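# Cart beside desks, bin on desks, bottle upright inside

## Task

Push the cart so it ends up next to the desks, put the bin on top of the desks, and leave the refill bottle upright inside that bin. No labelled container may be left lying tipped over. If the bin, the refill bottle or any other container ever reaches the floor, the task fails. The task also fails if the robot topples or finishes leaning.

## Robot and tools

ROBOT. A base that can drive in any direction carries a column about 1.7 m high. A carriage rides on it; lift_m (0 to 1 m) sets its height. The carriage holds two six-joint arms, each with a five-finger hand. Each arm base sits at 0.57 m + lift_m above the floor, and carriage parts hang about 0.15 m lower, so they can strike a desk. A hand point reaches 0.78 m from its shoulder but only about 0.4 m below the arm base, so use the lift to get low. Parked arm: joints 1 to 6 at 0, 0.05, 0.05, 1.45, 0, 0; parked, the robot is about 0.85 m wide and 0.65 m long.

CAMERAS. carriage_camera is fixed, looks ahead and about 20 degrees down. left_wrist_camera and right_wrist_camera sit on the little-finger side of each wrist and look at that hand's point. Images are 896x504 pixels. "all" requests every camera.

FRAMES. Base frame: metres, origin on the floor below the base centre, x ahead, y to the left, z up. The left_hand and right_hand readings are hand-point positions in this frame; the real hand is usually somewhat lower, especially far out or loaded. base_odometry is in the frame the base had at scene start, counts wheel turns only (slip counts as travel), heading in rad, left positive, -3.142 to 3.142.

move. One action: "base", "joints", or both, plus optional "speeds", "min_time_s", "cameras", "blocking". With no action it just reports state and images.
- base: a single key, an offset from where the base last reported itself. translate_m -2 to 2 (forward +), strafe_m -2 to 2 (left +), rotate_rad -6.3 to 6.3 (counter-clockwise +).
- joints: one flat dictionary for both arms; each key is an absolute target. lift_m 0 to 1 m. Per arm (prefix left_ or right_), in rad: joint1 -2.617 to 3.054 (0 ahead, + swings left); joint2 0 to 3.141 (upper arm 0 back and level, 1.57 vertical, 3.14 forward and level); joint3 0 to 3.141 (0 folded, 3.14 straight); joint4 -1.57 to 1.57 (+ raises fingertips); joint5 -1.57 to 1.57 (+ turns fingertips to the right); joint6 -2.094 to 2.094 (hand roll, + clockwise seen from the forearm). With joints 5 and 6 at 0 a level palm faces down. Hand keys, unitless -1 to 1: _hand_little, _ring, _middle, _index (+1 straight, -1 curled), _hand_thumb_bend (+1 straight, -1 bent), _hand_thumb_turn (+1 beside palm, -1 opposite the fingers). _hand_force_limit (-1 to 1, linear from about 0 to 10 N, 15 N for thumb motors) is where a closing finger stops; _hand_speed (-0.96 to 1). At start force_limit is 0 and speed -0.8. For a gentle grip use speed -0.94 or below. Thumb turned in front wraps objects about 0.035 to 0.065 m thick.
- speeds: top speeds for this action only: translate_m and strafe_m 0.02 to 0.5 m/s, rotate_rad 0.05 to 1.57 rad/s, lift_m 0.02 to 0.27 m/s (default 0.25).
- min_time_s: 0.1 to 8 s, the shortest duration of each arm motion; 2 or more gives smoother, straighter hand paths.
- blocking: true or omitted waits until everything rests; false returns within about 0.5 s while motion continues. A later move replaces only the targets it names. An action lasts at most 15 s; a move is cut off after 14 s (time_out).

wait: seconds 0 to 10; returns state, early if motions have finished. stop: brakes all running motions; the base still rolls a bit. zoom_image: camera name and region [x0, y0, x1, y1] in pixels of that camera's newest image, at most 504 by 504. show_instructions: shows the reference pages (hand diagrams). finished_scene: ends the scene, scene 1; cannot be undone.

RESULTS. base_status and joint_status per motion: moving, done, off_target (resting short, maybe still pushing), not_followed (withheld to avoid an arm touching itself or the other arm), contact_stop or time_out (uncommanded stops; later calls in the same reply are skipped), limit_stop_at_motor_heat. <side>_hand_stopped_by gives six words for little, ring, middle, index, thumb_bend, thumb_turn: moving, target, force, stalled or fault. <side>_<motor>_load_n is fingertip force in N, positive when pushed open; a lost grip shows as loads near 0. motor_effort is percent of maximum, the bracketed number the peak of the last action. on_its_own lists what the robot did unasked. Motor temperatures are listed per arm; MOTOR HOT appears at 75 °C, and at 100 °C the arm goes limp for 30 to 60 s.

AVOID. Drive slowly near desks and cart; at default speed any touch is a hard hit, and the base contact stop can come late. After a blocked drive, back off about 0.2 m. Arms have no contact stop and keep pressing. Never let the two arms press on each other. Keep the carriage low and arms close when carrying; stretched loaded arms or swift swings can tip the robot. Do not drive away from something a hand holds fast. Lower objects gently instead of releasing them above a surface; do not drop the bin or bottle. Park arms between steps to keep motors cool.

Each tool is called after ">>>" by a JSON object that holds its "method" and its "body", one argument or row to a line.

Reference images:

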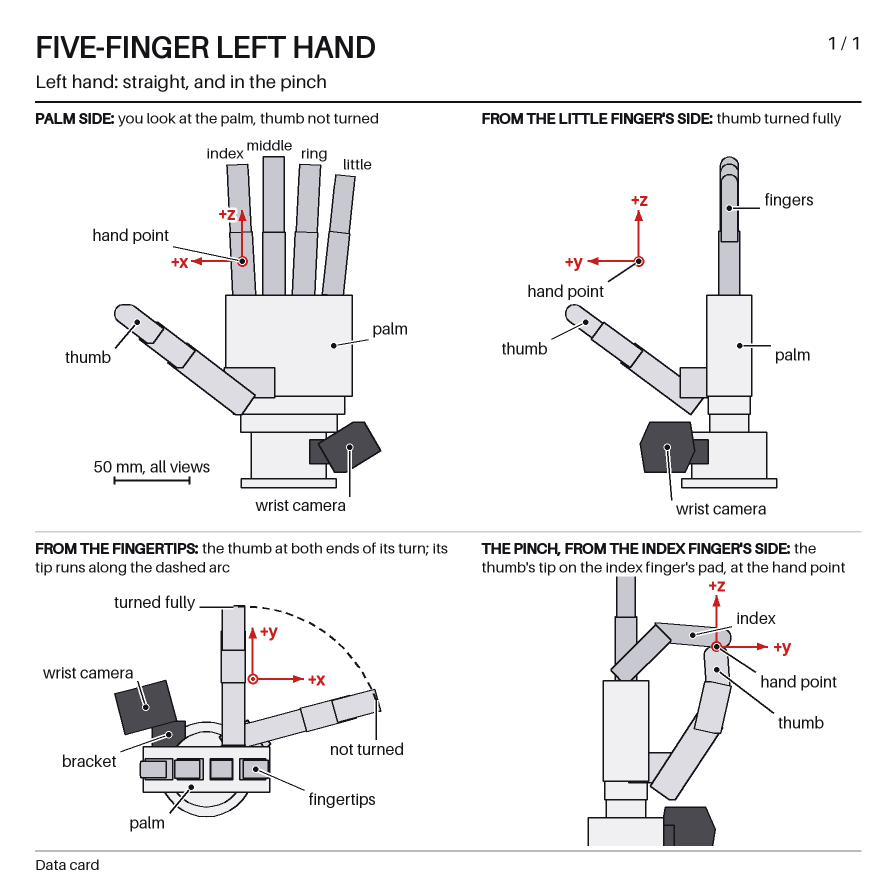

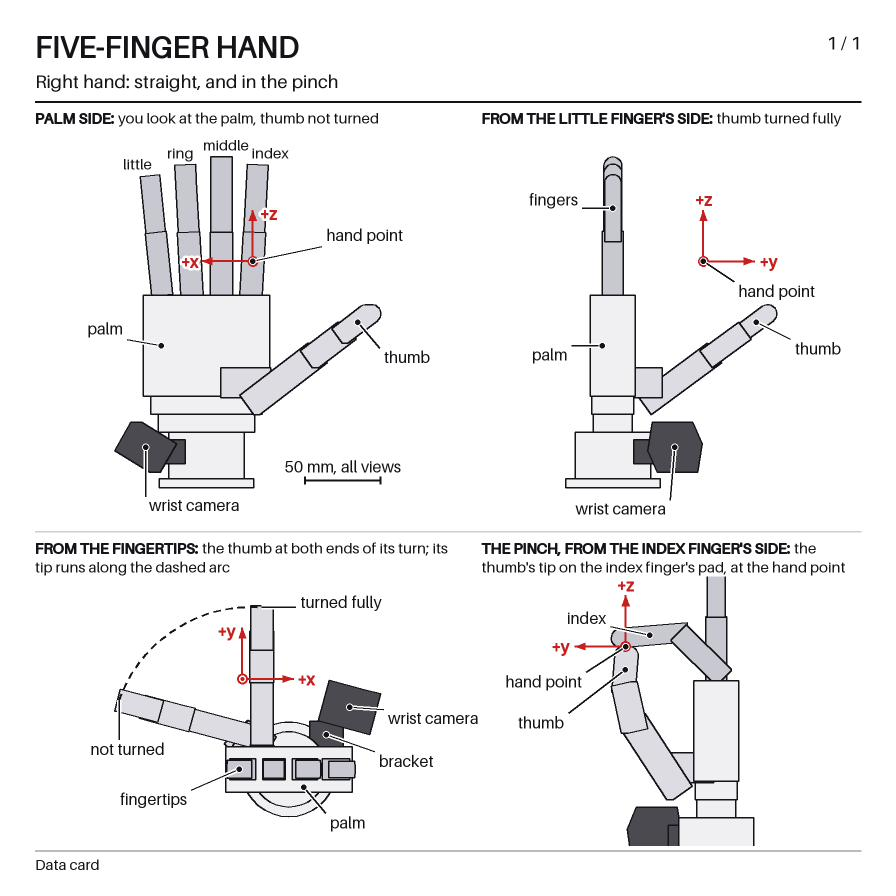

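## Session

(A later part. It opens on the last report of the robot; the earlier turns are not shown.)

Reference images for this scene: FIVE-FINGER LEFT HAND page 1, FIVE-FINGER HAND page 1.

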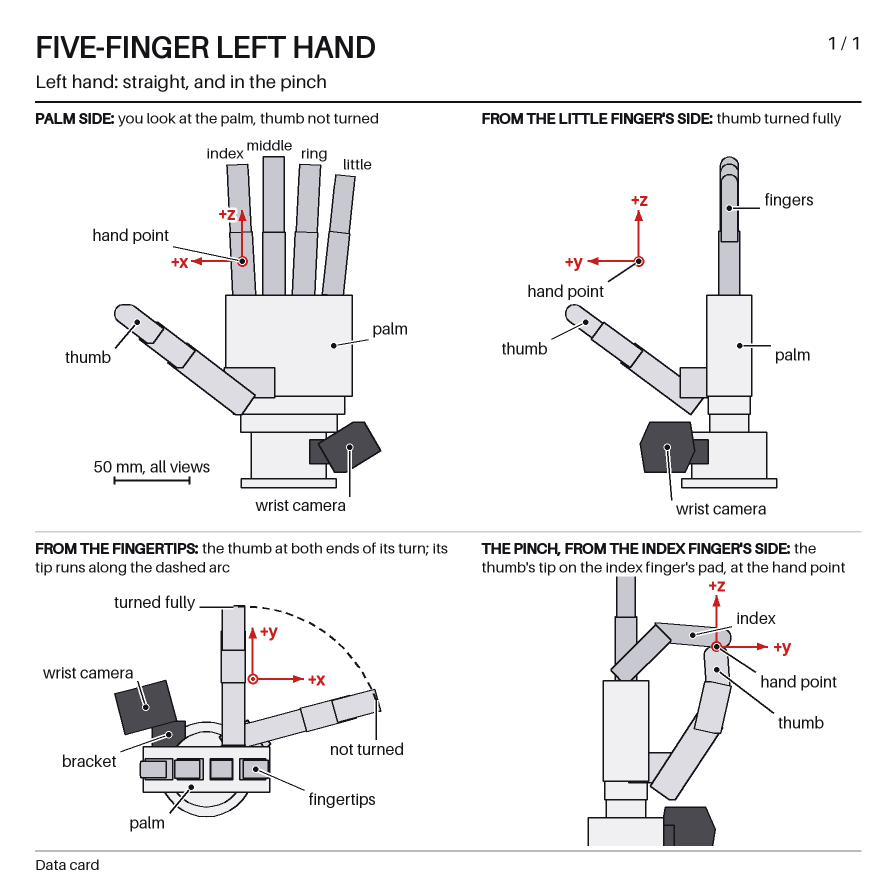

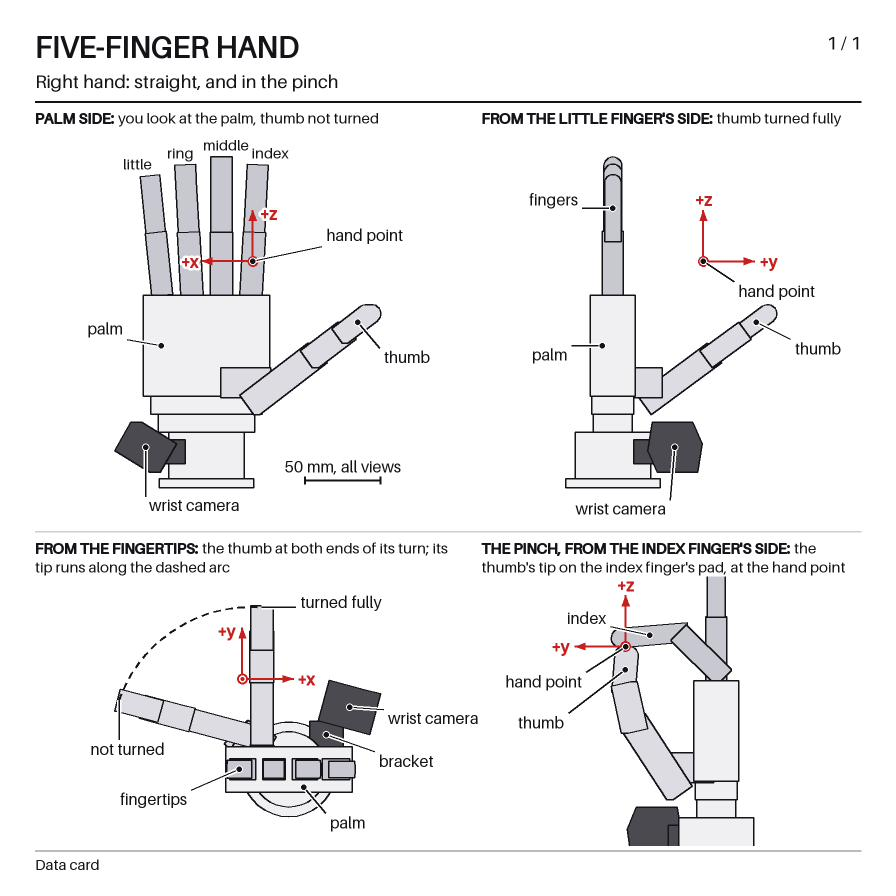

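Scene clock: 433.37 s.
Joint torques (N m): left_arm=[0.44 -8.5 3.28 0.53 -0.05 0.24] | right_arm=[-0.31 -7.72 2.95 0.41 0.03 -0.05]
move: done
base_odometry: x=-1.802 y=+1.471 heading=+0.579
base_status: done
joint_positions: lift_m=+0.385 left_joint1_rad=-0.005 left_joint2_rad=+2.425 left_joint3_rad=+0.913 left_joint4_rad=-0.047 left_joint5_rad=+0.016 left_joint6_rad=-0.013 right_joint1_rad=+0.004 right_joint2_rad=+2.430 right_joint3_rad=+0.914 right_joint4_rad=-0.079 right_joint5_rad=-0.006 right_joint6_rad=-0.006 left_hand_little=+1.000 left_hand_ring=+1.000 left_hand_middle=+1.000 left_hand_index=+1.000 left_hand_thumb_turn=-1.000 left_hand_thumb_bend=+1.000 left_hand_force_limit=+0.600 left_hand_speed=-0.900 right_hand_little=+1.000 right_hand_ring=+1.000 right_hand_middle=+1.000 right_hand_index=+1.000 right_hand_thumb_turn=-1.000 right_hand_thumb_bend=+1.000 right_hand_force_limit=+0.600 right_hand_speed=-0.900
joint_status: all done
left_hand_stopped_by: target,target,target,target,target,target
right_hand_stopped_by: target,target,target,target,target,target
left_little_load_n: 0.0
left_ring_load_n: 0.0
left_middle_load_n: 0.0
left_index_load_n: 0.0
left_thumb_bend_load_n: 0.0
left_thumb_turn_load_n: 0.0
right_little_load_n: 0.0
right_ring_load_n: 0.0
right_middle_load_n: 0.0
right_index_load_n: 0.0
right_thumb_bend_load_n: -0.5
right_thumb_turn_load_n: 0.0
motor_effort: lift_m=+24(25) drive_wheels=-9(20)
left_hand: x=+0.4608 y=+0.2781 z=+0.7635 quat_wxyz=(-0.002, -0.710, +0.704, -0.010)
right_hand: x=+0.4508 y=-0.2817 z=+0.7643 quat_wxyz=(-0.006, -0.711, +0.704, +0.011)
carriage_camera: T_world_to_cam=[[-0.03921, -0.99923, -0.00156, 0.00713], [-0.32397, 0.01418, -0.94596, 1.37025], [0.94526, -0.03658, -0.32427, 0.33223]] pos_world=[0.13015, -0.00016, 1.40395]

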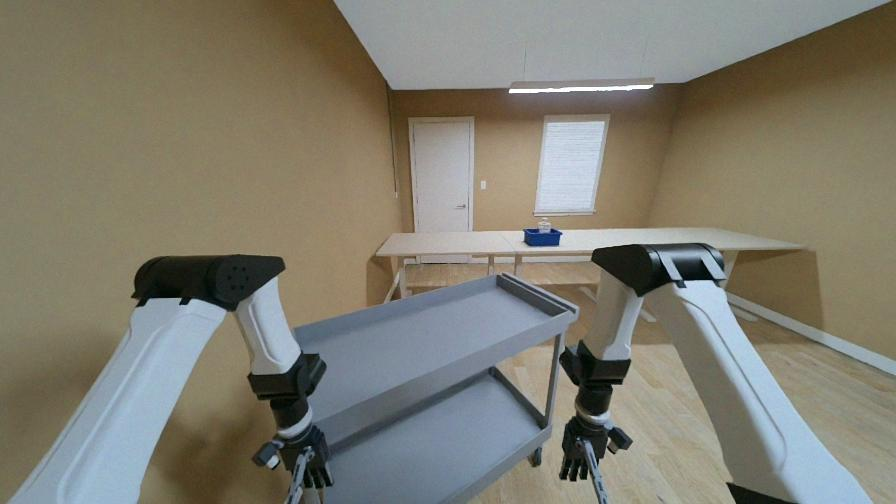

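>>> {"method": "move", "body": {
  "base": {"translate_m": 0.15},
  "speeds": {"translate_m": 0.06},
  "cameras": ["carriage_camera"]
}}

>>> {"method": "zoom_image", "body": {
  "camera": "carriage_camera",
  "region": [220, 230, 620, 504]
}}

Scene clock: 443.93 s.
Joint torques (N m): left_arm=[1.1 -8.42 3.12 0.57 0.06 0.26] | right_arm=[-0.25 -7.71 2.93 0.4 0.03 -0.06]
move: done
base_odometry: x=-1.677 y=+1.554 heading=+0.580
base_status: done
joint_positions: lift_m=+0.385 left_joint1_rad=-0.011 left_joint2_rad=+2.425 left_joint3_rad=+0.914 left_joint4_rad=-0.043 left_joint5_rad=+0.010 left_joint6_rad=-0.013 right_joint1_rad=+0.004 right_joint2_rad=+2.430 right_joint3_rad=+0.914 right_joint4_rad=-0.078 right_joint5_rad=-0.006 right_joint6_rad=-0.006 left_hand_little=+1.000 left_hand_ring=+1.000 left_hand_middle=+1.000 left_hand_index=+1.000 left_hand_thumb_turn=-1.000 left_hand_thumb_bend=+1.000 left_hand_force_limit=+0.600 left_hand_speed=-0.900 right_hand_little=+1.000 right_hand_ring=+1.000 right_hand_middle=+1.000 right_hand_index=+1.000 right_hand_thumb_turn=-1.000 right_hand_thumb_bend=+1.000 right_hand_force_limit=+0.600 right_hand_speed=-0.900
joint_status: not commanded
left_hand_stopped_by: target,target,target,target,target,target
right_hand_stopped_by: target,target,target,target,target,target
left_little_load_n: 0.0
left_ring_load_n: 0.0
left_middle_load_n: 0.0
left_index_load_n: -0.5
left_thumb_bend_load_n: 0.0
left_thumb_turn_load_n: -0.5
right_little_load_n: 0.0
right_ring_load_n: 0.0
right_middle_load_n: 0.0
right_index_load_n: 0.0
right_thumb_bend_load_n: 0.0
right_thumb_turn_load_n: 0.0
motor_effort: lift_m=+24(25) drive_wheels=-9(20)
left_hand: x=+0.4622 y=+0.2781 z=+0.7631 quat_wxyz=(+0.002, -0.708, +0.706, -0.009)
right_hand: x=+0.4510 y=-0.2817 z=+0.7642 quat_wxyz=(-0.006, -0.711, +0.704, +0.010)
carriage_camera: T_world_to_cam=[[-0.03921, -0.99923, -0.00156, 0.00713], [-0.32397, 0.01418, -0.94596, 1.37025], [0.94526, -0.03658, -0.32427, 0.33223]] pos_world=[0.13015, -0.00016, 1.40395]

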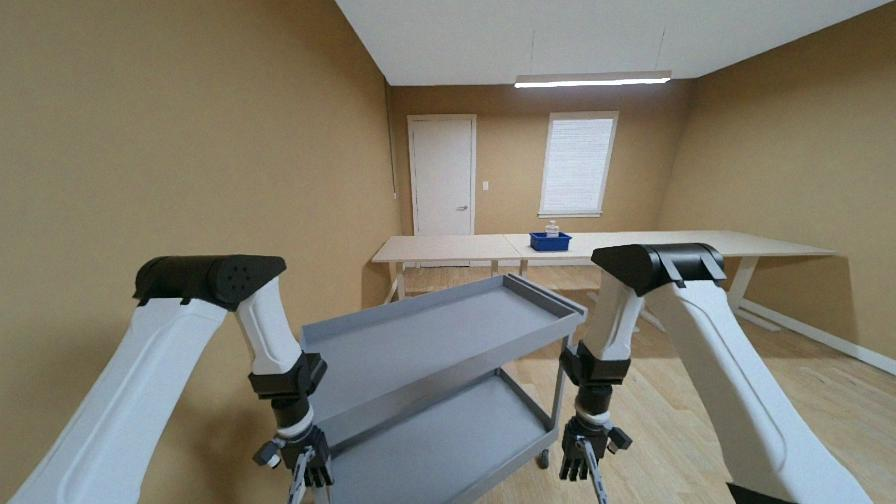

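Scaled by 1.260 from the camera's image (finer frame: 1280x720).

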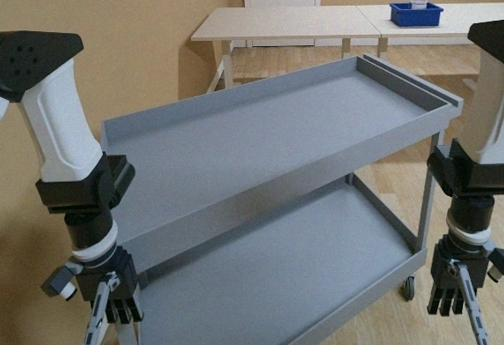

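>>> {"method": "move", "body": {
  "base": {"strafe_m": -0.05},
  "speeds": {"strafe_m": 0.06}
}}

>>> {"method": "move", "body": {
  "base": {"translate_m": 0.25},
  "speeds": {"translate_m": 0.07},
  "cameras": ["carriage_camera", "left_wrist_camera"]
}}

>>> {"method": "zoom_image", "body": {
  "camera": "carriage_camera",
  "region": [220, 220, 620, 504]
}}

Scene clock: 447.00 s.
Joint torques (N m): left_arm=[0.54 -8.39 3.14 0.53 0.04 0.18] | right_arm=[-0.18 -7.86 2.91 0.4 0.05 -0.04]
move: done
base_odometry: x=-1.649 y=+1.512 heading=+0.580
base_status: done
joint_positions: lift_m=+0.385 left_joint1_rad=-0.004 left_joint2_rad=+2.425 left_joint3_rad=+0.914 left_joint4_rad=-0.035 left_joint5_rad=+0.005 left_joint6_rad=-0.012 right_joint1_rad=+0.003 right_joint2_rad=+2.430 right_joint3_rad=+0.915 right_joint4_rad=-0.077 right_joint5_rad=-0.006 right_joint6_rad=-0.006 left_hand_little=+1.000 left_hand_ring=+1.000 left_hand_middle=+1.000 left_hand_index=+1.000 left_hand_thumb_turn=-1.000 left_hand_thumb_bend=+1.000 left_hand_force_limit=+0.600 left_hand_speed=-0.900 right_hand_little=+1.000 right_hand_ring=+1.000 right_hand_middle=+1.000 right_hand_index=+1.000 right_hand_thumb_turn=-1.000 right_hand_thumb_bend=+1.000 right_hand_force_limit=+0.600 right_hand_speed=-0.900
joint_status: not commanded
left_hand_stopped_by: target,target,target,target,target,target
right_hand_stopped_by: target,target,target,target,target,target
left_little_load_n: 0.0
left_ring_load_n: 0.0
left_middle_load_n: 0.0
left_index_load_n: 0.0
left_thumb_bend_load_n: 0.0
left_thumb_turn_load_n: 0.0
right_little_load_n: 0.0
right_ring_load_n: 0.0
right_middle_load_n: 0.0
right_index_load_n: 0.0
right_thumb_bend_load_n: 0.0
right_thumb_turn_load_n: 0.0
motor_effort: lift_m=+25(25) drive_wheels=+4(14)
left_hand: x=+0.4648 y=+0.2805 z=+0.7625 quat_wxyz=(+0.007, -0.710, +0.704, -0.011)
right_hand: x=+0.4515 y=-0.2819 z=+0.7641 quat_wxyz=(-0.006, -0.710, +0.704, +0.010)
pictures: none

Scene clock: 451.30 s.
Joint torques (N m): left_arm=[0.53 -8.55 3.11 0.59 0.01 0.24] | right_arm=[-0.12 -7.69 2.96 0.4 0.02 -0.08]
Motor temperatures (°C): left_arm=[24 35 33 28 25 24] | right_arm=[24 36 30 28 26 25]
move: done
base_odometry: x=-1.440 y=+1.649 heading=+0.579
base_status: done
joint_positions: lift_m=+0.385 left_joint1_rad=-0.004 left_joint2_rad=+2.425 left_joint3_rad=+0.915 left_joint4_rad=-0.042 left_joint5_rad=+0.011 left_joint6_rad=-0.012 right_joint1_rad=+0.003 right_joint2_rad=+2.430 right_joint3_rad=+0.915 right_joint4_rad=-0.077 right_joint5_rad=-0.006 right_joint6_rad=-0.006 left_hand_little=+1.000 left_hand_ring=+1.000 left_hand_middle=+1.000 left_hand_index=+1.000 left_hand_thumb_turn=-1.000 left_hand_thumb_bend=+1.000 left_hand_force_limit=+0.600 left_hand_speed=-0.900 right_hand_little=+1.000 right_hand_ring=+1.000 right_hand_middle=+1.000 right_hand_index=+1.000 right_hand_thumb_turn=-1.000 right_hand_thumb_bend=+1.000 right_hand_force_limit=+0.600 right_hand_speed=-0.900
joint_status: not commanded
left_hand_stopped_by: target,target,target,target,target,target
right_hand_stopped_by: target,target,target,target,target,target
left_little_load_n: 0.0
left_ring_load_n: 0.0
left_middle_load_n: 0.0
left_index_load_n: 0.0
left_thumb_bend_load_n: -0.5
left_thumb_turn_load_n: 0.0
right_little_load_n: 0.0
right_ring_load_n: 0.0
right_middle_load_n: 0.0
right_index_load_n: 0.0
right_thumb_bend_load_n: -0.5
right_thumb_turn_load_n: 0.0
motor_effort: lift_m=+25(25) drive_wheels=-10(15)
left_hand: x=+0.4630 y=+0.2794 z=+0.7631 quat_wxyz=(+0.002, -0.710, +0.704, -0.010)
right_hand: x=+0.4515 y=-0.2819 z=+0.7641 quat_wxyz=(-0.006, -0.710, +0.704, +0.010)
carriage_camera: T_world_to_cam=[[-0.03921, -0.99923, -0.00156, 0.00713], [-0.32397, 0.01418, -0.94596, 1.37025], [0.94526, -0.03658, -0.32427, 0.33223]] pos_world=[0.13015, -0.00016, 1.40395]
left_wrist_camera: T_world_to_cam=[[0.96606, -0.25271, 0.05347, -0.4189], [-0.23829, -0.79199, 0.56211, -0.10857], [-0.0997, -0.55578, -0.82533, 0.94406]] pos_world=[0.47294, 0.33284, 0.86259]

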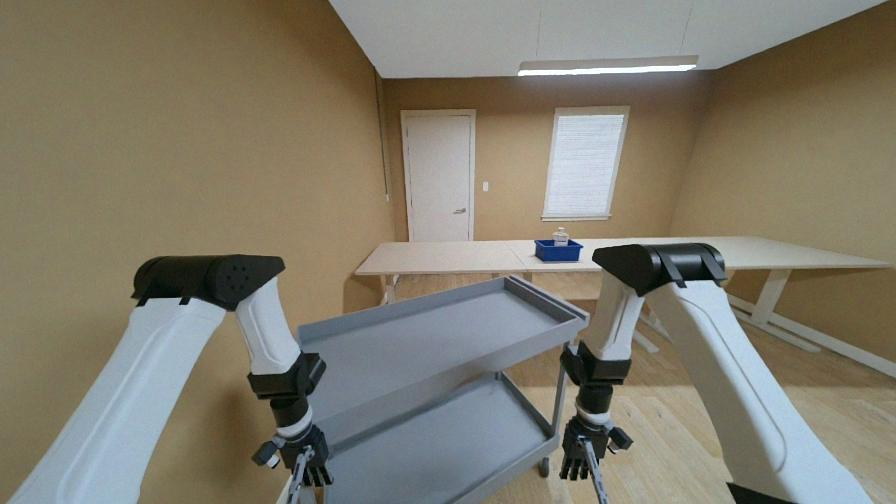

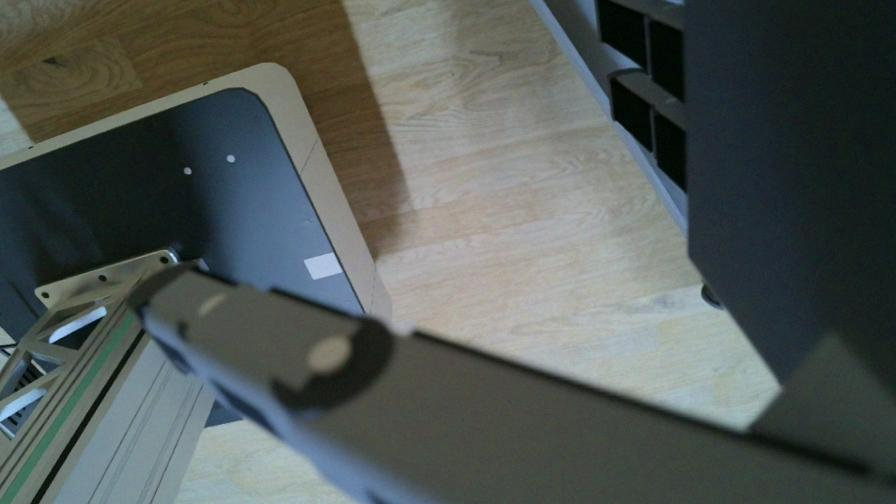

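Scaled by 1.260 from the camera's image (finer frame: 1280x720).

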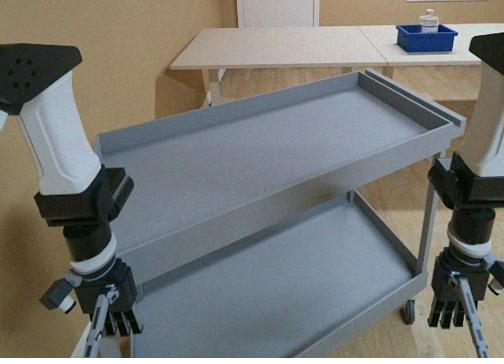

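>>> {"method": "move", "body": {
  "base": {"translate_m": 0.15},
  "speeds": {"translate_m": 0.06},
  "cameras": ["carriage_camera", "left_wrist_camera"]
}}

>>> {"method": "zoom_image", "body": {
  "camera": "carriage_camera",
  "region": [280, 220, 620, 460]
}}

Scene clock: 455.93 s.
Joint torques (N m): left_arm=[0.53 -8.53 3.23 0.6 -0.04 0.24] | right_arm=[-0.21 -7.72 2.89 0.39 0.05 -0.04]
move: done
base_odometry: x=-1.314 y=+1.730 heading=+0.578
base_status: done
joint_positions: lift_m=+0.385 left_joint1_rad=-0.004 left_joint2_rad=+2.425 left_joint3_rad=+0.913 left_joint4_rad=-0.047 left_joint5_rad=+0.013 left_joint6_rad=-0.012 right_joint1_rad=+0.003 right_joint2_rad=+2.430 right_joint3_rad=+0.915 right_joint4_rad=-0.077 right_joint5_rad=-0.006 right_joint6_rad=-0.006 left_hand_little=+1.000 left_hand_ring=+1.000 left_hand_middle=+1.000 left_hand_index=+1.000 left_hand_thumb_turn=-1.000 left_hand_thumb_bend=+1.000 left_hand_force_limit=+0.600 left_hand_speed=-0.900 right_hand_little=+1.000 right_hand_ring=+1.000 right_hand_middle=+1.000 right_hand_index=+1.000 right_hand_thumb_turn=-1.000 right_hand_thumb_bend=+1.000 right_hand_force_limit=+0.600 right_hand_speed=-0.900
joint_status: not commanded
left_hand_stopped_by: target,target,target,target,target,target
right_hand_stopped_by: target,target,target,target,target,target
left_little_load_n: 0.0
left_ring_load_n: 0.0
left_middle_load_n: 0.0
left_index_load_n: 0.0
left_thumb_bend_load_n: 0.0
left_thumb_turn_load_n: 0.0
right_little_load_n: 0.0
right_ring_load_n: 0.0
right_middle_load_n: 0.0
right_index_load_n: 0.0
right_thumb_bend_load_n: 0.0
right_thumb_turn_load_n: 0.0
motor_effort: lift_m=+24(25) drive_wheels=-10(20)
left_hand: x=+0.4609 y=+0.2790 z=+0.7634 quat_wxyz=(-0.001, -0.710, +0.704, -0.009)
right_hand: x=+0.4515 y=-0.2819 z=+0.7641 quat_wxyz=(-0.006, -0.710, +0.704, +0.010)
carriage_camera: T_world_to_cam=[[-0.03921, -0.99923, -0.00156, 0.00713], [-0.32397, 0.01418, -0.94596, 1.37025], [0.94526, -0.03658, -0.32427, 0.33223]] pos_world=[0.13015, -0.00016, 1.40395]
left_wrist_camera: T_world_to_cam=[[0.96639, -0.25262, 0.04776, -0.41286], [-0.23465, -0.79077, 0.56536, -0.11404], [-0.10506, -0.55756, -0.82346, 0.94542]] pos_world=[0.47154, 0.33265, 0.86271]

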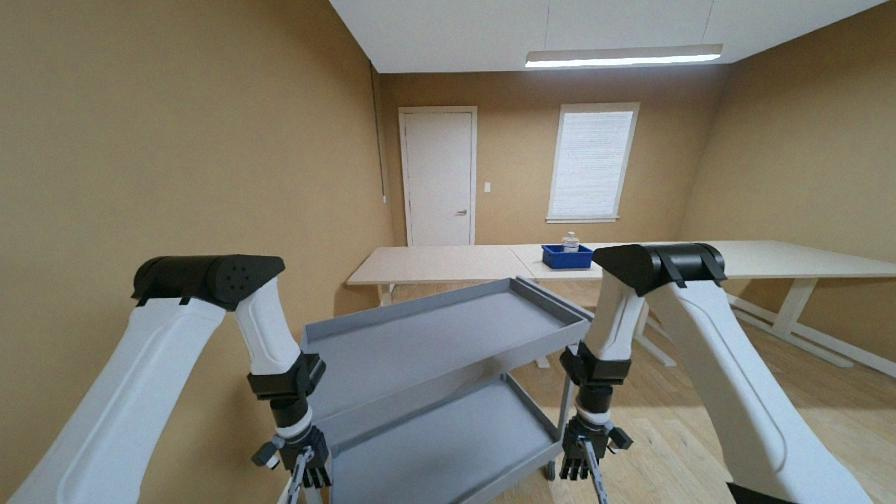

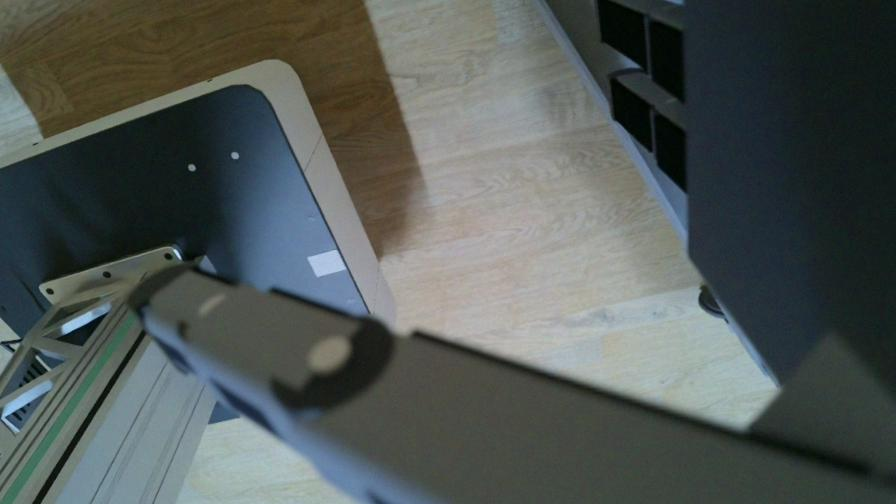

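Scaled by 1.482 from the camera's image (finer frame: 1280x720).

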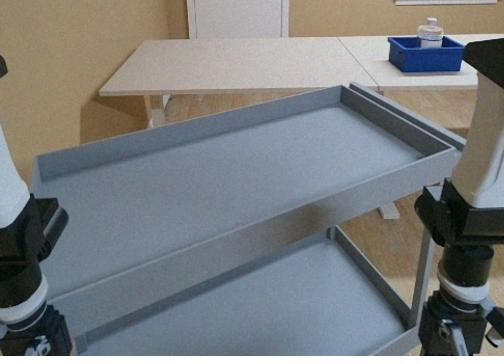

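>>> {"method": "move", "body": {
  "base": {"translate_m": 0.08},
  "speeds": {"translate_m": 0.05},
  "cameras": ["carriage_camera"]
}}

>>> {"method": "zoom_image", "body": {
  "camera": "carriage_camera",
  "region": [400, 220, 620, 375]
}}

Scene clock: 459.43 s.
Joint torques (N m): left_arm=[0.42 -8.47 3.07 0.63 -0.01 0.26] | right_arm=[-0.18 -7.77 2.84 0.42 0.04 -0.03]
move: done
base_odometry: x=-1.247 y=+1.774 heading=+0.577
base_status: done
joint_positions: lift_m=+0.385 left_joint1_rad=-0.004 left_joint2_rad=+2.425 left_joint3_rad=+0.913 left_joint4_rad=-0.051 left_joint5_rad=+0.012 left_joint6_rad=-0.012 right_joint1_rad=+0.003 right_joint2_rad=+2.430 right_joint3_rad=+0.915 right_joint4_rad=-0.077 right_joint5_rad=-0.006 right_joint6_rad=-0.006 left_hand_little=+1.000 left_hand_ring=+1.000 left_hand_middle=+1.000 left_hand_index=+1.000 left_hand_thumb_turn=-1.000 left_hand_thumb_bend=+1.000 left_hand_force_limit=+0.600 left_hand_speed=-0.900 right_hand_little=+1.000 right_hand_ring=+1.000 right_hand_middle=+1.000 right_hand_index=+1.000 right_hand_thumb_turn=-1.000 right_hand_thumb_bend=+1.000 right_hand_force_limit=+0.600 right_hand_speed=-0.900
joint_status: not commanded
left_hand_stopped_by: target,target,target,target,target,target
right_hand_stopped_by: target,target,target,target,target,target
left_little_load_n: 0.0
left_ring_load_n: 0.0
left_middle_load_n: 0.0
left_index_load_n: 0.0
left_thumb_bend_load_n: 0.0
left_thumb_turn_load_n: 0.0
right_little_load_n: 0.0
right_ring_load_n: 0.0
right_middle_load_n: 0.0
right_index_load_n: 0.0
right_thumb_bend_load_n: 0.0
right_thumb_turn_load_n: 0.0
motor_effort: lift_m=+24(25) drive_wheels=-9(20)
left_hand: x=+0.4599 y=+0.2793 z=+0.7636 quat_wxyz=(-0.001, -0.710, +0.704, -0.007)
right_hand: x=+0.4515 y=-0.2819 z=+0.7641 quat_wxyz=(-0.006, -0.710, +0.704, +0.010)
carriage_camera: T_world_to_cam=[[-0.03921, -0.99923, -0.00156, 0.00713], [-0.32397, 0.01418, -0.94596, 1.37025], [0.94526, -0.03658, -0.32427, 0.33223]] pos_world=[0.13015, -0.00016, 1.40395]

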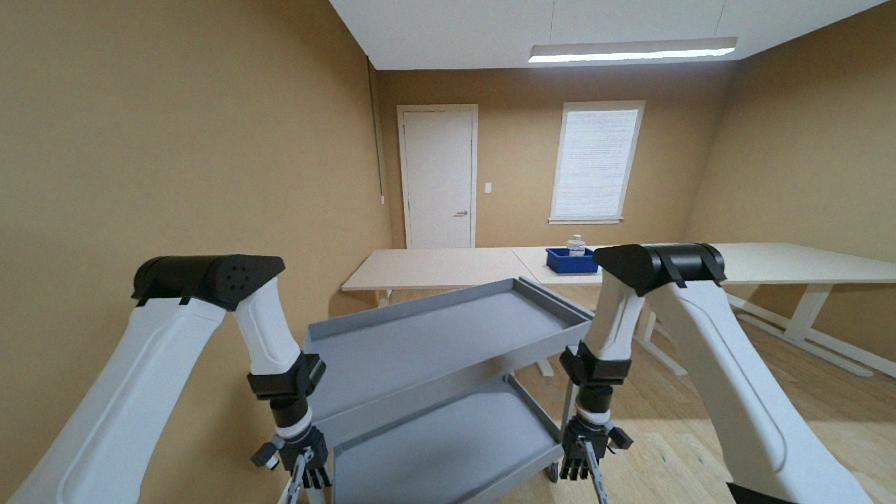

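Scaled by 2.291 from the camera's image (finer frame: 1280x720).

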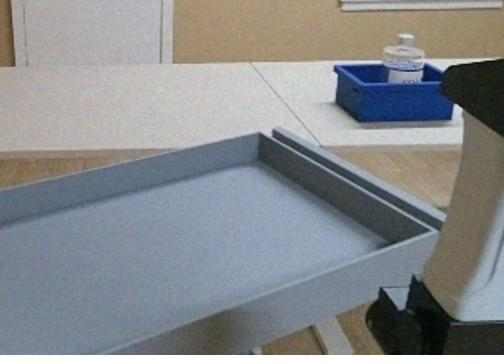

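>>> {"method": "move", "body": {
  "base": {"translate_m": 0.1},
  "speeds": {"translate_m": 0.04},
  "cameras": ["carriage_camera"]
}}

>>> {"method": "zoom_image", "body": {
  "camera": "carriage_camera",
  "region": [400, 220, 620, 375]
}}

Scene clock: 467.73 s.
Joint torques (N m): left_arm=[0.39 -8.36 3.18 0.73 0.01 0.26] | right_arm=[-0.12 -7.77 2.93 0.41 0.03 -0.07]
move: done
base_odometry: x=-1.162 y=+1.828 heading=+0.576
base_status: done
joint_positions: lift_m=+0.385 left_joint1_rad=-0.004 left_joint2_rad=+2.425 left_joint3_rad=+0.913 left_joint4_rad=-0.056 left_joint5_rad=+0.008 left_joint6_rad=-0.012 right_joint1_rad=+0.003 right_joint2_rad=+2.430 right_joint3_rad=+0.915 right_joint4_rad=-0.077 right_joint5_rad=-0.006 right_joint6_rad=-0.006 left_hand_little=+1.000 left_hand_ring=+1.000 left_hand_middle=+1.000 left_hand_index=+1.000 left_hand_thumb_turn=-1.000 left_hand_thumb_bend=+1.000 left_hand_force_limit=+0.600 left_hand_speed=-0.900 right_hand_little=+1.000 right_hand_ring=+1.000 right_hand_middle=+1.000 right_hand_index=+1.000 right_hand_thumb_turn=-1.000 right_hand_thumb_bend=+1.000 right_hand_force_limit=+0.600 right_hand_speed=-0.900
joint_status: not commanded
left_hand_stopped_by: target,target,target,target,target,target
right_hand_stopped_by: target,target,target,target,target,target
left_little_load_n: 0.0
left_ring_load_n: 0.0
left_middle_load_n: 0.0
left_index_load_n: 0.0
left_thumb_bend_load_n: 0.0
left_thumb_turn_load_n: 0.0
right_little_load_n: 0.0
right_ring_load_n: 0.0
right_middle_load_n: 0.0
right_index_load_n: 0.0
right_thumb_bend_load_n: 0.0
right_thumb_turn_load_n: 0.0
motor_effort: lift_m=+24(25) drive_wheels=+11(20)
left_hand: x=+0.4585 y=+0.2801 z=+0.7637 quat_wxyz=(-0.002, -0.710, +0.704, -0.004)
right_hand: x=+0.4517 y=-0.2819 z=+0.7641 quat_wxyz=(-0.005, -0.710, +0.704, +0.010)
carriage_camera: T_world_to_cam=[[-0.03921, -0.99923, -0.00156, 0.00713], [-0.32397, 0.01418, -0.94596, 1.37025], [0.94526, -0.03658, -0.32427, 0.33223]] pos_world=[0.13015, -0.00016, 1.40395]

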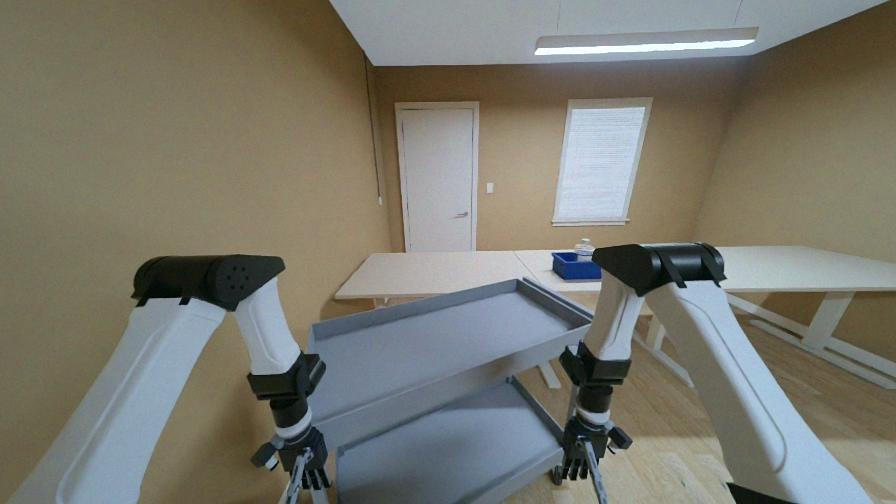

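Scaled by 2.291 from the camera's image (finer frame: 1280x720).

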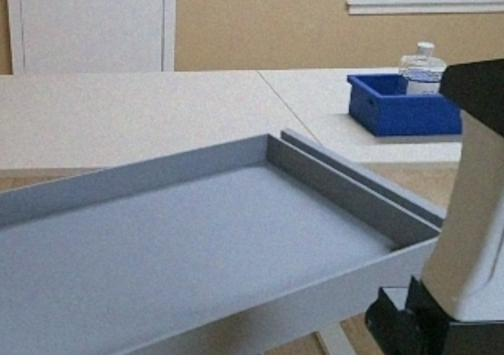

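>>> {"method": "move", "body": {
  "base": {"translate_m": 0.05},
  "speeds": {"translate_m": 0.03},
  "cameras": ["carriage_camera"]
}}

>>> {"method": "zoom_image", "body": {
  "camera": "carriage_camera",
  "region": [400, 220, 620, 375]
}}

Scene clock: 470.63 s.
Joint torques (N m): left_arm=[0.42 -8.36 3.1 0.85 0.08 0.24] | right_arm=[-0.17 -7.73 2.81 0.38 0.04 -0.06]
move: done
base_odometry: x=-1.120 y=+1.855 heading=+0.575
base_status: done
joint_positions: lift_m=+0.385 left_joint1_rad=-0.004 left_joint2_rad=+2.425 left_joint3_rad=+0.913 left_joint4_rad=-0.077 left_joint5_rad=+0.006 left_joint6_rad=-0.012 right_joint1_rad=+0.003 right_joint2_rad=+2.430 right_joint3_rad=+0.915 right_joint4_rad=-0.077 right_joint5_rad=-0.006 right_joint6_rad=-0.006 left_hand_little=+1.000 left_hand_ring=+1.000 left_hand_middle=+1.000 left_hand_index=+1.000 left_hand_thumb_turn=-1.000 left_hand_thumb_bend=+1.000 left_hand_force_limit=+0.600 left_hand_speed=-0.900 right_hand_little=+1.000 right_hand_ring=+1.000 right_hand_middle=+1.000 right_hand_index=+1.000 right_hand_thumb_turn=-1.000 right_hand_thumb_bend=+1.000 right_hand_force_limit=+0.600 right_hand_speed=-0.900
joint_status: not commanded
left_hand_stopped_by: target,target,target,target,target,target
right_hand_stopped_by: target,target,target,target,target,target
left_little_load_n: -0.5
left_ring_load_n: 0.0
left_middle_load_n: 0.0
left_index_load_n: 0.5
left_thumb_bend_load_n: 0.0
left_thumb_turn_load_n: 0.5
right_little_load_n: 0.0
right_ring_load_n: 0.0
right_middle_load_n: 0.0
right_index_load_n: 0.0
right_thumb_bend_load_n: 0.0
right_thumb_turn_load_n: 0.0
motor_effort: lift_m=+24(25) drive_wheels=+11(18)
left_hand: x=+0.4527 y=+0.2804 z=+0.7651 quat_wxyz=(-0.009, -0.710, +0.704, +0.004)
right_hand: x=+0.4518 y=-0.2819 z=+0.7641 quat_wxyz=(-0.005, -0.710, +0.704, +0.009)
carriage_camera: T_world_to_cam=[[-0.03921, -0.99923, -0.00156, 0.00713], [-0.32397, 0.01418, -0.94596, 1.37025], [0.94526, -0.03658, -0.32427, 0.33223]] pos_world=[0.13015, -0.00016, 1.40395]

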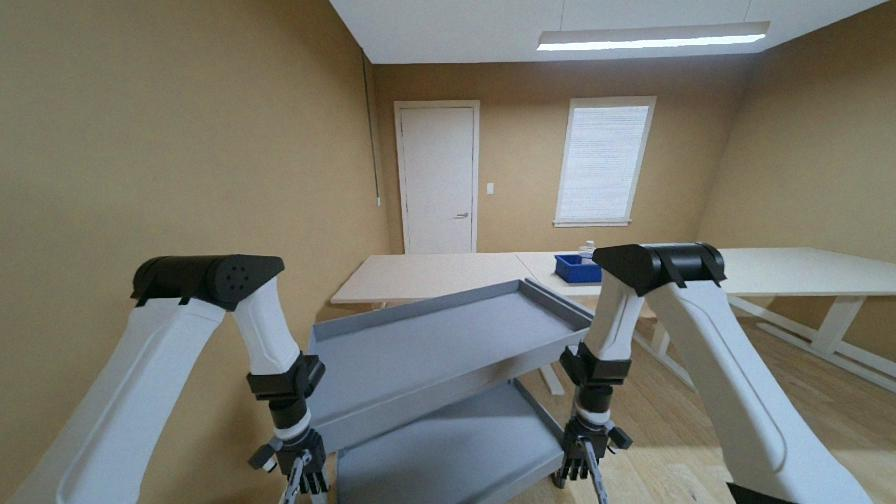

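Scaled by 2.291 from the camera's image (finer frame: 1280x720).

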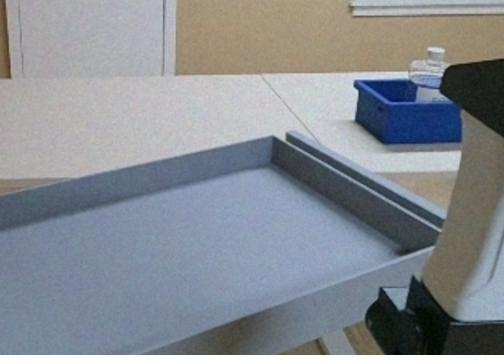

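>>> {"method": "move", "body": {
  "base": {"translate_m": 0.05},
  "speeds": {"translate_m": 0.03},
  "cameras": ["carriage_camera"]
}}

>>> {"method": "zoom_image", "body": {
  "camera": "carriage_camera",
  "region": [300, 230, 620, 455]
}}

Scene clock: 486.63 s.
Joint torques (N m): left_arm=[-0.18 -7.94 4.4 1.46 0.29 0.31] | right_arm=[-0.14 -7.79 2.86 0.39 0.03 -0.07]
move: done
base_odometry: x=-1.078 y=+1.882 heading=+0.574
base_status: done
joint_positions: lift_m=+0.385 left_joint1_rad=+0.005 left_joint2_rad=+2.425 left_joint3_rad=+0.895 left_joint4_rad=-0.139 left_joint5_rad=-0.022 left_joint6_rad=-0.015 right_joint1_rad=+0.003 right_joint2_rad=+2.430 right_joint3_rad=+0.915 right_joint4_rad=-0.077 right_joint5_rad=-0.006 right_joint6_rad=-0.006 left_hand_little=+1.000 left_hand_ring=+1.000 left_hand_middle=+1.000 left_hand_index=+1.000 left_hand_thumb_turn=-1.000 left_hand_thumb_bend=+1.000 left_hand_force_limit=+0.600 left_hand_speed=-0.900 right_hand_little=+1.000 right_hand_ring=+1.000 right_hand_middle=+1.000 right_hand_index=+1.000 right_hand_thumb_turn=-1.000 right_hand_thumb_bend=+1.000 right_hand_force_limit=+0.600 right_hand_speed=-0.900
joint_status: not commanded
left_hand_stopped_by: target,target,target,target,target,target
right_hand_stopped_by: target,target,target,target,target,target
left_little_load_n: 0.0
left_ring_load_n: 0.0
left_middle_load_n: 0.0
left_index_load_n: 0.0
left_thumb_bend_load_n: 0.0
left_thumb_turn_load_n: 0.0
right_little_load_n: 0.0
right_ring_load_n: 0.0
right_middle_load_n: 0.0
right_index_load_n: 0.0
right_thumb_bend_load_n: 0.0
right_thumb_turn_load_n: 0.0
motor_effort: lift_m=+25(25) drive_wheels=+8(19)
left_hand: x=+0.4278 y=+0.2876 z=+0.7689 quat_wxyz=(-0.027, -0.713, +0.700, +0.043)
right_hand: x=+0.4517 y=-0.2819 z=+0.7641 quat_wxyz=(-0.005, -0.710, +0.704, +0.010)
carriage_camera: T_world_to_cam=[[-0.03921, -0.99923, -0.00156, 0.00713], [-0.32397, 0.01418, -0.94596, 1.37025], [0.94526, -0.03658, -0.32427, 0.33223]] pos_world=[0.13015, -0.00016, 1.40395]

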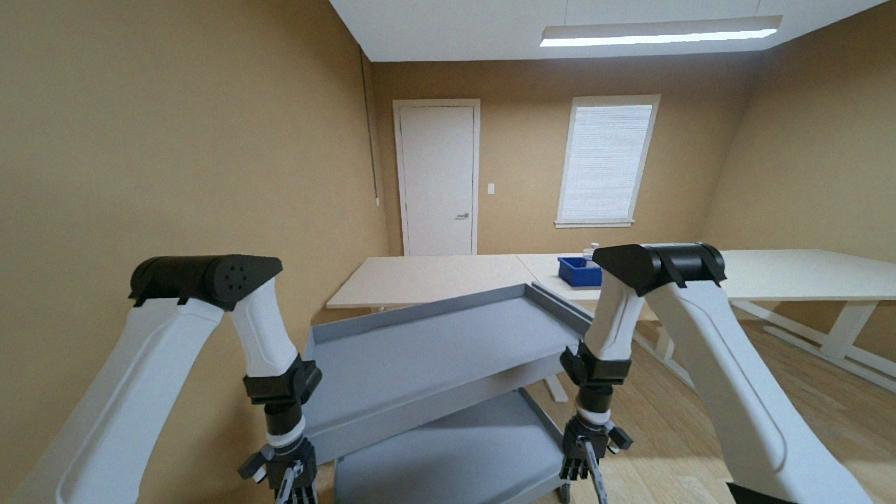

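Scaled by 1.575 from the camera's image (finer frame: 1280x720).

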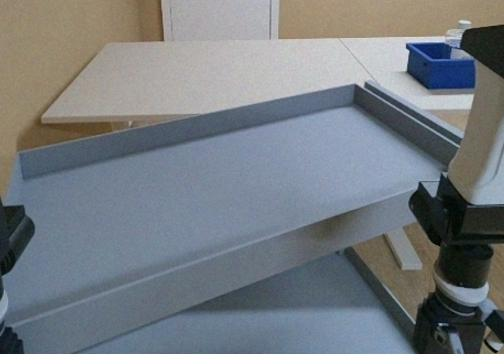

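>>> {"method": "move", "body": {
  "base": {"translate_m": 0.08},
  "speeds": {"translate_m": 0.04},
  "joints": {"left_joint4_rad": 0.08},
  "min_time_s": 2,
  "cameras": ["carriage_camera"]
}}

>>> {"method": "zoom_image", "body": {
  "camera": "carriage_camera",
  "region": [300, 230, 620, 455]
}}

Scene clock: 490.13 s.
Joint torques (N m): left_arm=[-0.36 -8.16 4.44 1.28 0.25 0.31] | right_arm=[-0.16 -7.76 2.88 0.39 0.03 -0.05]
move: off_target
base_odometry: x=-1.011 y=+1.925 heading=+0.573
base_status: done
joint_positions: lift_m=+0.385 left_joint1_rad=+0.005 left_joint2_rad=+2.425 left_joint3_rad=+0.901 left_joint4_rad=+0.009 left_joint5_rad=-0.010 left_joint6_rad=-0.020 right_joint1_rad=+0.003 right_joint2_rad=+2.430 right_joint3_rad=+0.915 right_joint4_rad=-0.076 right_joint5_rad=-0.006 right_joint6_rad=-0.006 left_hand_little=+1.000 left_hand_ring=+1.000 left_hand_middle=+1.000 left_hand_index=+1.000 left_hand_thumb_turn=-1.000 left_hand_thumb_bend=+1.000 left_hand_force_limit=+0.600 left_hand_speed=-0.900 right_hand_little=+1.000 right_hand_ring=+1.000 right_hand_middle=+1.000 right_hand_index=+1.000 right_hand_thumb_turn=-1.000 right_hand_thumb_bend=+1.000 right_hand_force_limit=+0.600 right_hand_speed=-0.900
joint_status: left_joint4_rad off_target (ended at +0.009, target +0.080)
left_hand_stopped_by: target,target,target,target,target,target
right_hand_stopped_by: target,target,target,target,target,target
left_little_load_n: 0.0
left_ring_load_n: 0.0
left_middle_load_n: 0.0
left_index_load_n: 0.0
left_thumb_bend_load_n: 0.0
left_thumb_turn_load_n: 0.0
right_little_load_n: 0.0
right_ring_load_n: 0.0
right_middle_load_n: 0.0
right_index_load_n: 0.0
right_thumb_bend_load_n: 0.0
right_thumb_turn_load_n: 0.0
motor_effort: lift_m=+24(25) drive_wheels=+10(21)
left_hand: x=+0.4703 y=+0.2851 z=+0.7596 quat_wxyz=(+0.023, -0.716, +0.698, -0.016)
right_hand: x=+0.4519 y=-0.2819 z=+0.7641 quat_wxyz=(-0.005, -0.710, +0.704, +0.009)
carriage_camera: T_world_to_cam=[[-0.03921, -0.99923, -0.00156, 0.00713], [-0.32397, 0.01418, -0.94596, 1.37025], [0.94526, -0.03658, -0.32427, 0.33223]] pos_world=[0.13015, -0.00016, 1.40395]

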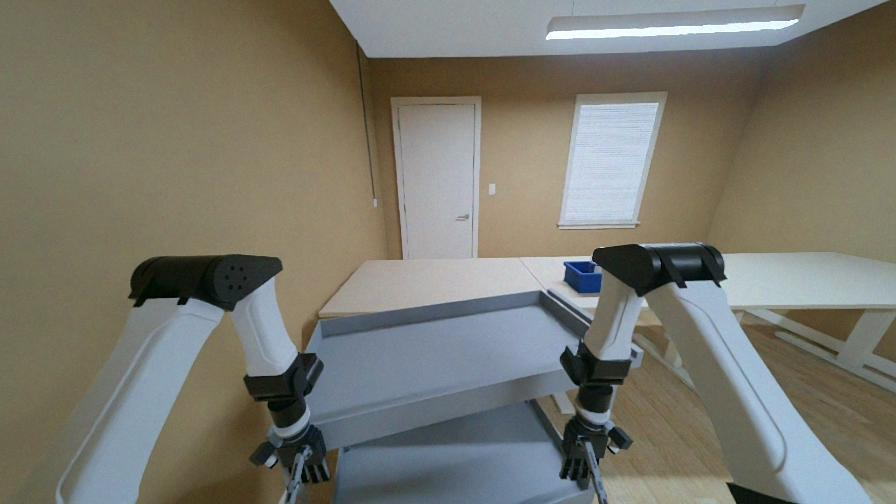

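Scaled by 1.575 from the camera's image (finer frame: 1280x720).

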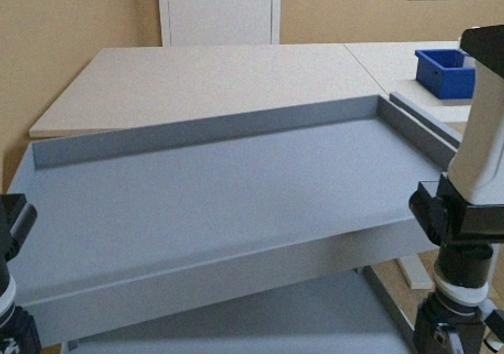

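>>> {"method": "move", "body": {
  "base": {"translate_m": 0.1},
  "speeds": {"translate_m": 0.04},
  "joints": {"left_joint4_rad": 0.0},
  "min_time_s": 2,
  "cameras": ["carriage_camera"]
}}

>>> {"method": "zoom_image", "body": {
  "camera": "carriage_camera",
  "region": [300, 230, 620, 455]
}}

Scene clock: 494.40 s.
Joint torques (N m): left_arm=[-0.31 -8.29 3.86 0.85 0.19 0.29] | right_arm=[-0.14 -7.76 2.92 0.4 0.03 -0.05]
move: off_target
base_odometry: x=-0.927 y=+1.979 heading=+0.572
base_status: done
joint_positions: lift_m=+0.385 left_joint1_rad=+0.005 left_joint2_rad=+2.425 left_joint3_rad=+0.905 left_joint4_rad=-0.058 left_joint5_rad=-0.009 left_joint6_rad=-0.020 right_joint1_rad=+0.003 right_joint2_rad=+2.430 right_joint3_rad=+0.915 right_joint4_rad=-0.076 right_joint5_rad=-0.006 right_joint6_rad=-0.006 left_hand_little=+1.000 left_hand_ring=+1.000 left_hand_middle=+1.000 left_hand_index=+1.000 left_hand_thumb_turn=-1.000 left_hand_thumb_bend=+1.000 left_hand_force_limit=+0.600 left_hand_speed=-0.900 right_hand_little=+1.000 right_hand_ring=+1.000 right_hand_middle=+1.000 right_hand_index=+1.000 right_hand_thumb_turn=-1.000 right_hand_thumb_bend=+1.000 right_hand_force_limit=+0.600 right_hand_speed=-0.900
joint_status: left_joint4_rad off_target (ended at -0.058, target +0.000)
left_hand_stopped_by: target,target,target,target,target,target
right_hand_stopped_by: target,target,target,target,target,target
left_little_load_n: 0.0
left_ring_load_n: 0.0
left_middle_load_n: 0.0
left_index_load_n: 0.0
left_thumb_bend_load_n: -0.5
left_thumb_turn_load_n: 0.0
right_little_load_n: 0.0
right_ring_load_n: 0.0
right_middle_load_n: 0.0
right_index_load_n: 0.0
right_thumb_bend_load_n: 0.0
right_thumb_turn_load_n: 0.0
motor_effort: lift_m=+24(25) drive_wheels=+11(18)
left_hand: x=+0.4542 y=+0.2850 z=+0.7632 quat_wxyz=(+0.001, -0.716, +0.698, +0.006)
right_hand: x=+0.4519 y=-0.2819 z=+0.7641 quat_wxyz=(-0.005, -0.710, +0.704, +0.009)
carriage_camera: T_world_to_cam=[[-0.03921, -0.99923, -0.00156, 0.00713], [-0.32397, 0.01418, -0.94596, 1.37025], [0.94526, -0.03658, -0.32427, 0.33223]] pos_world=[0.13015, -0.00016, 1.40395]

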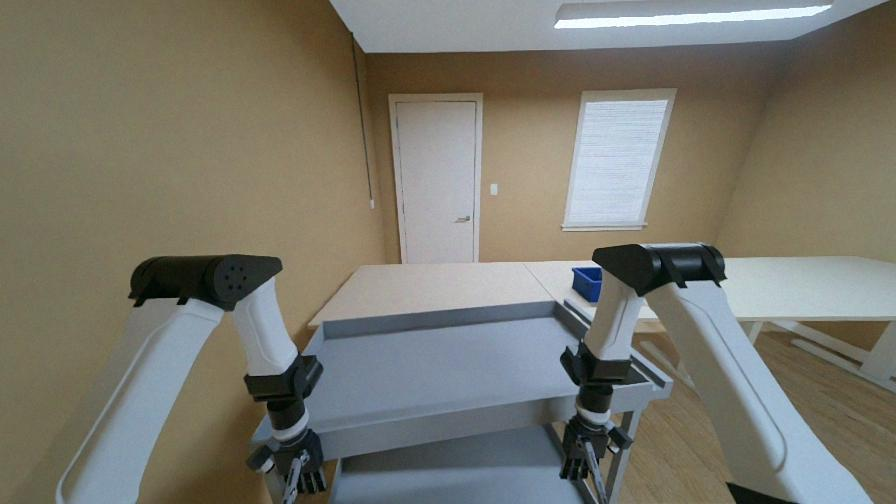

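Scaled by 1.575 from the camera's image (finer frame: 1280x720).

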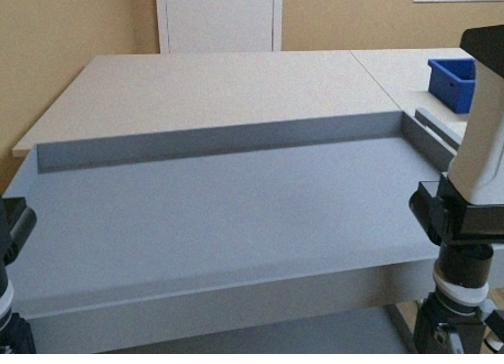

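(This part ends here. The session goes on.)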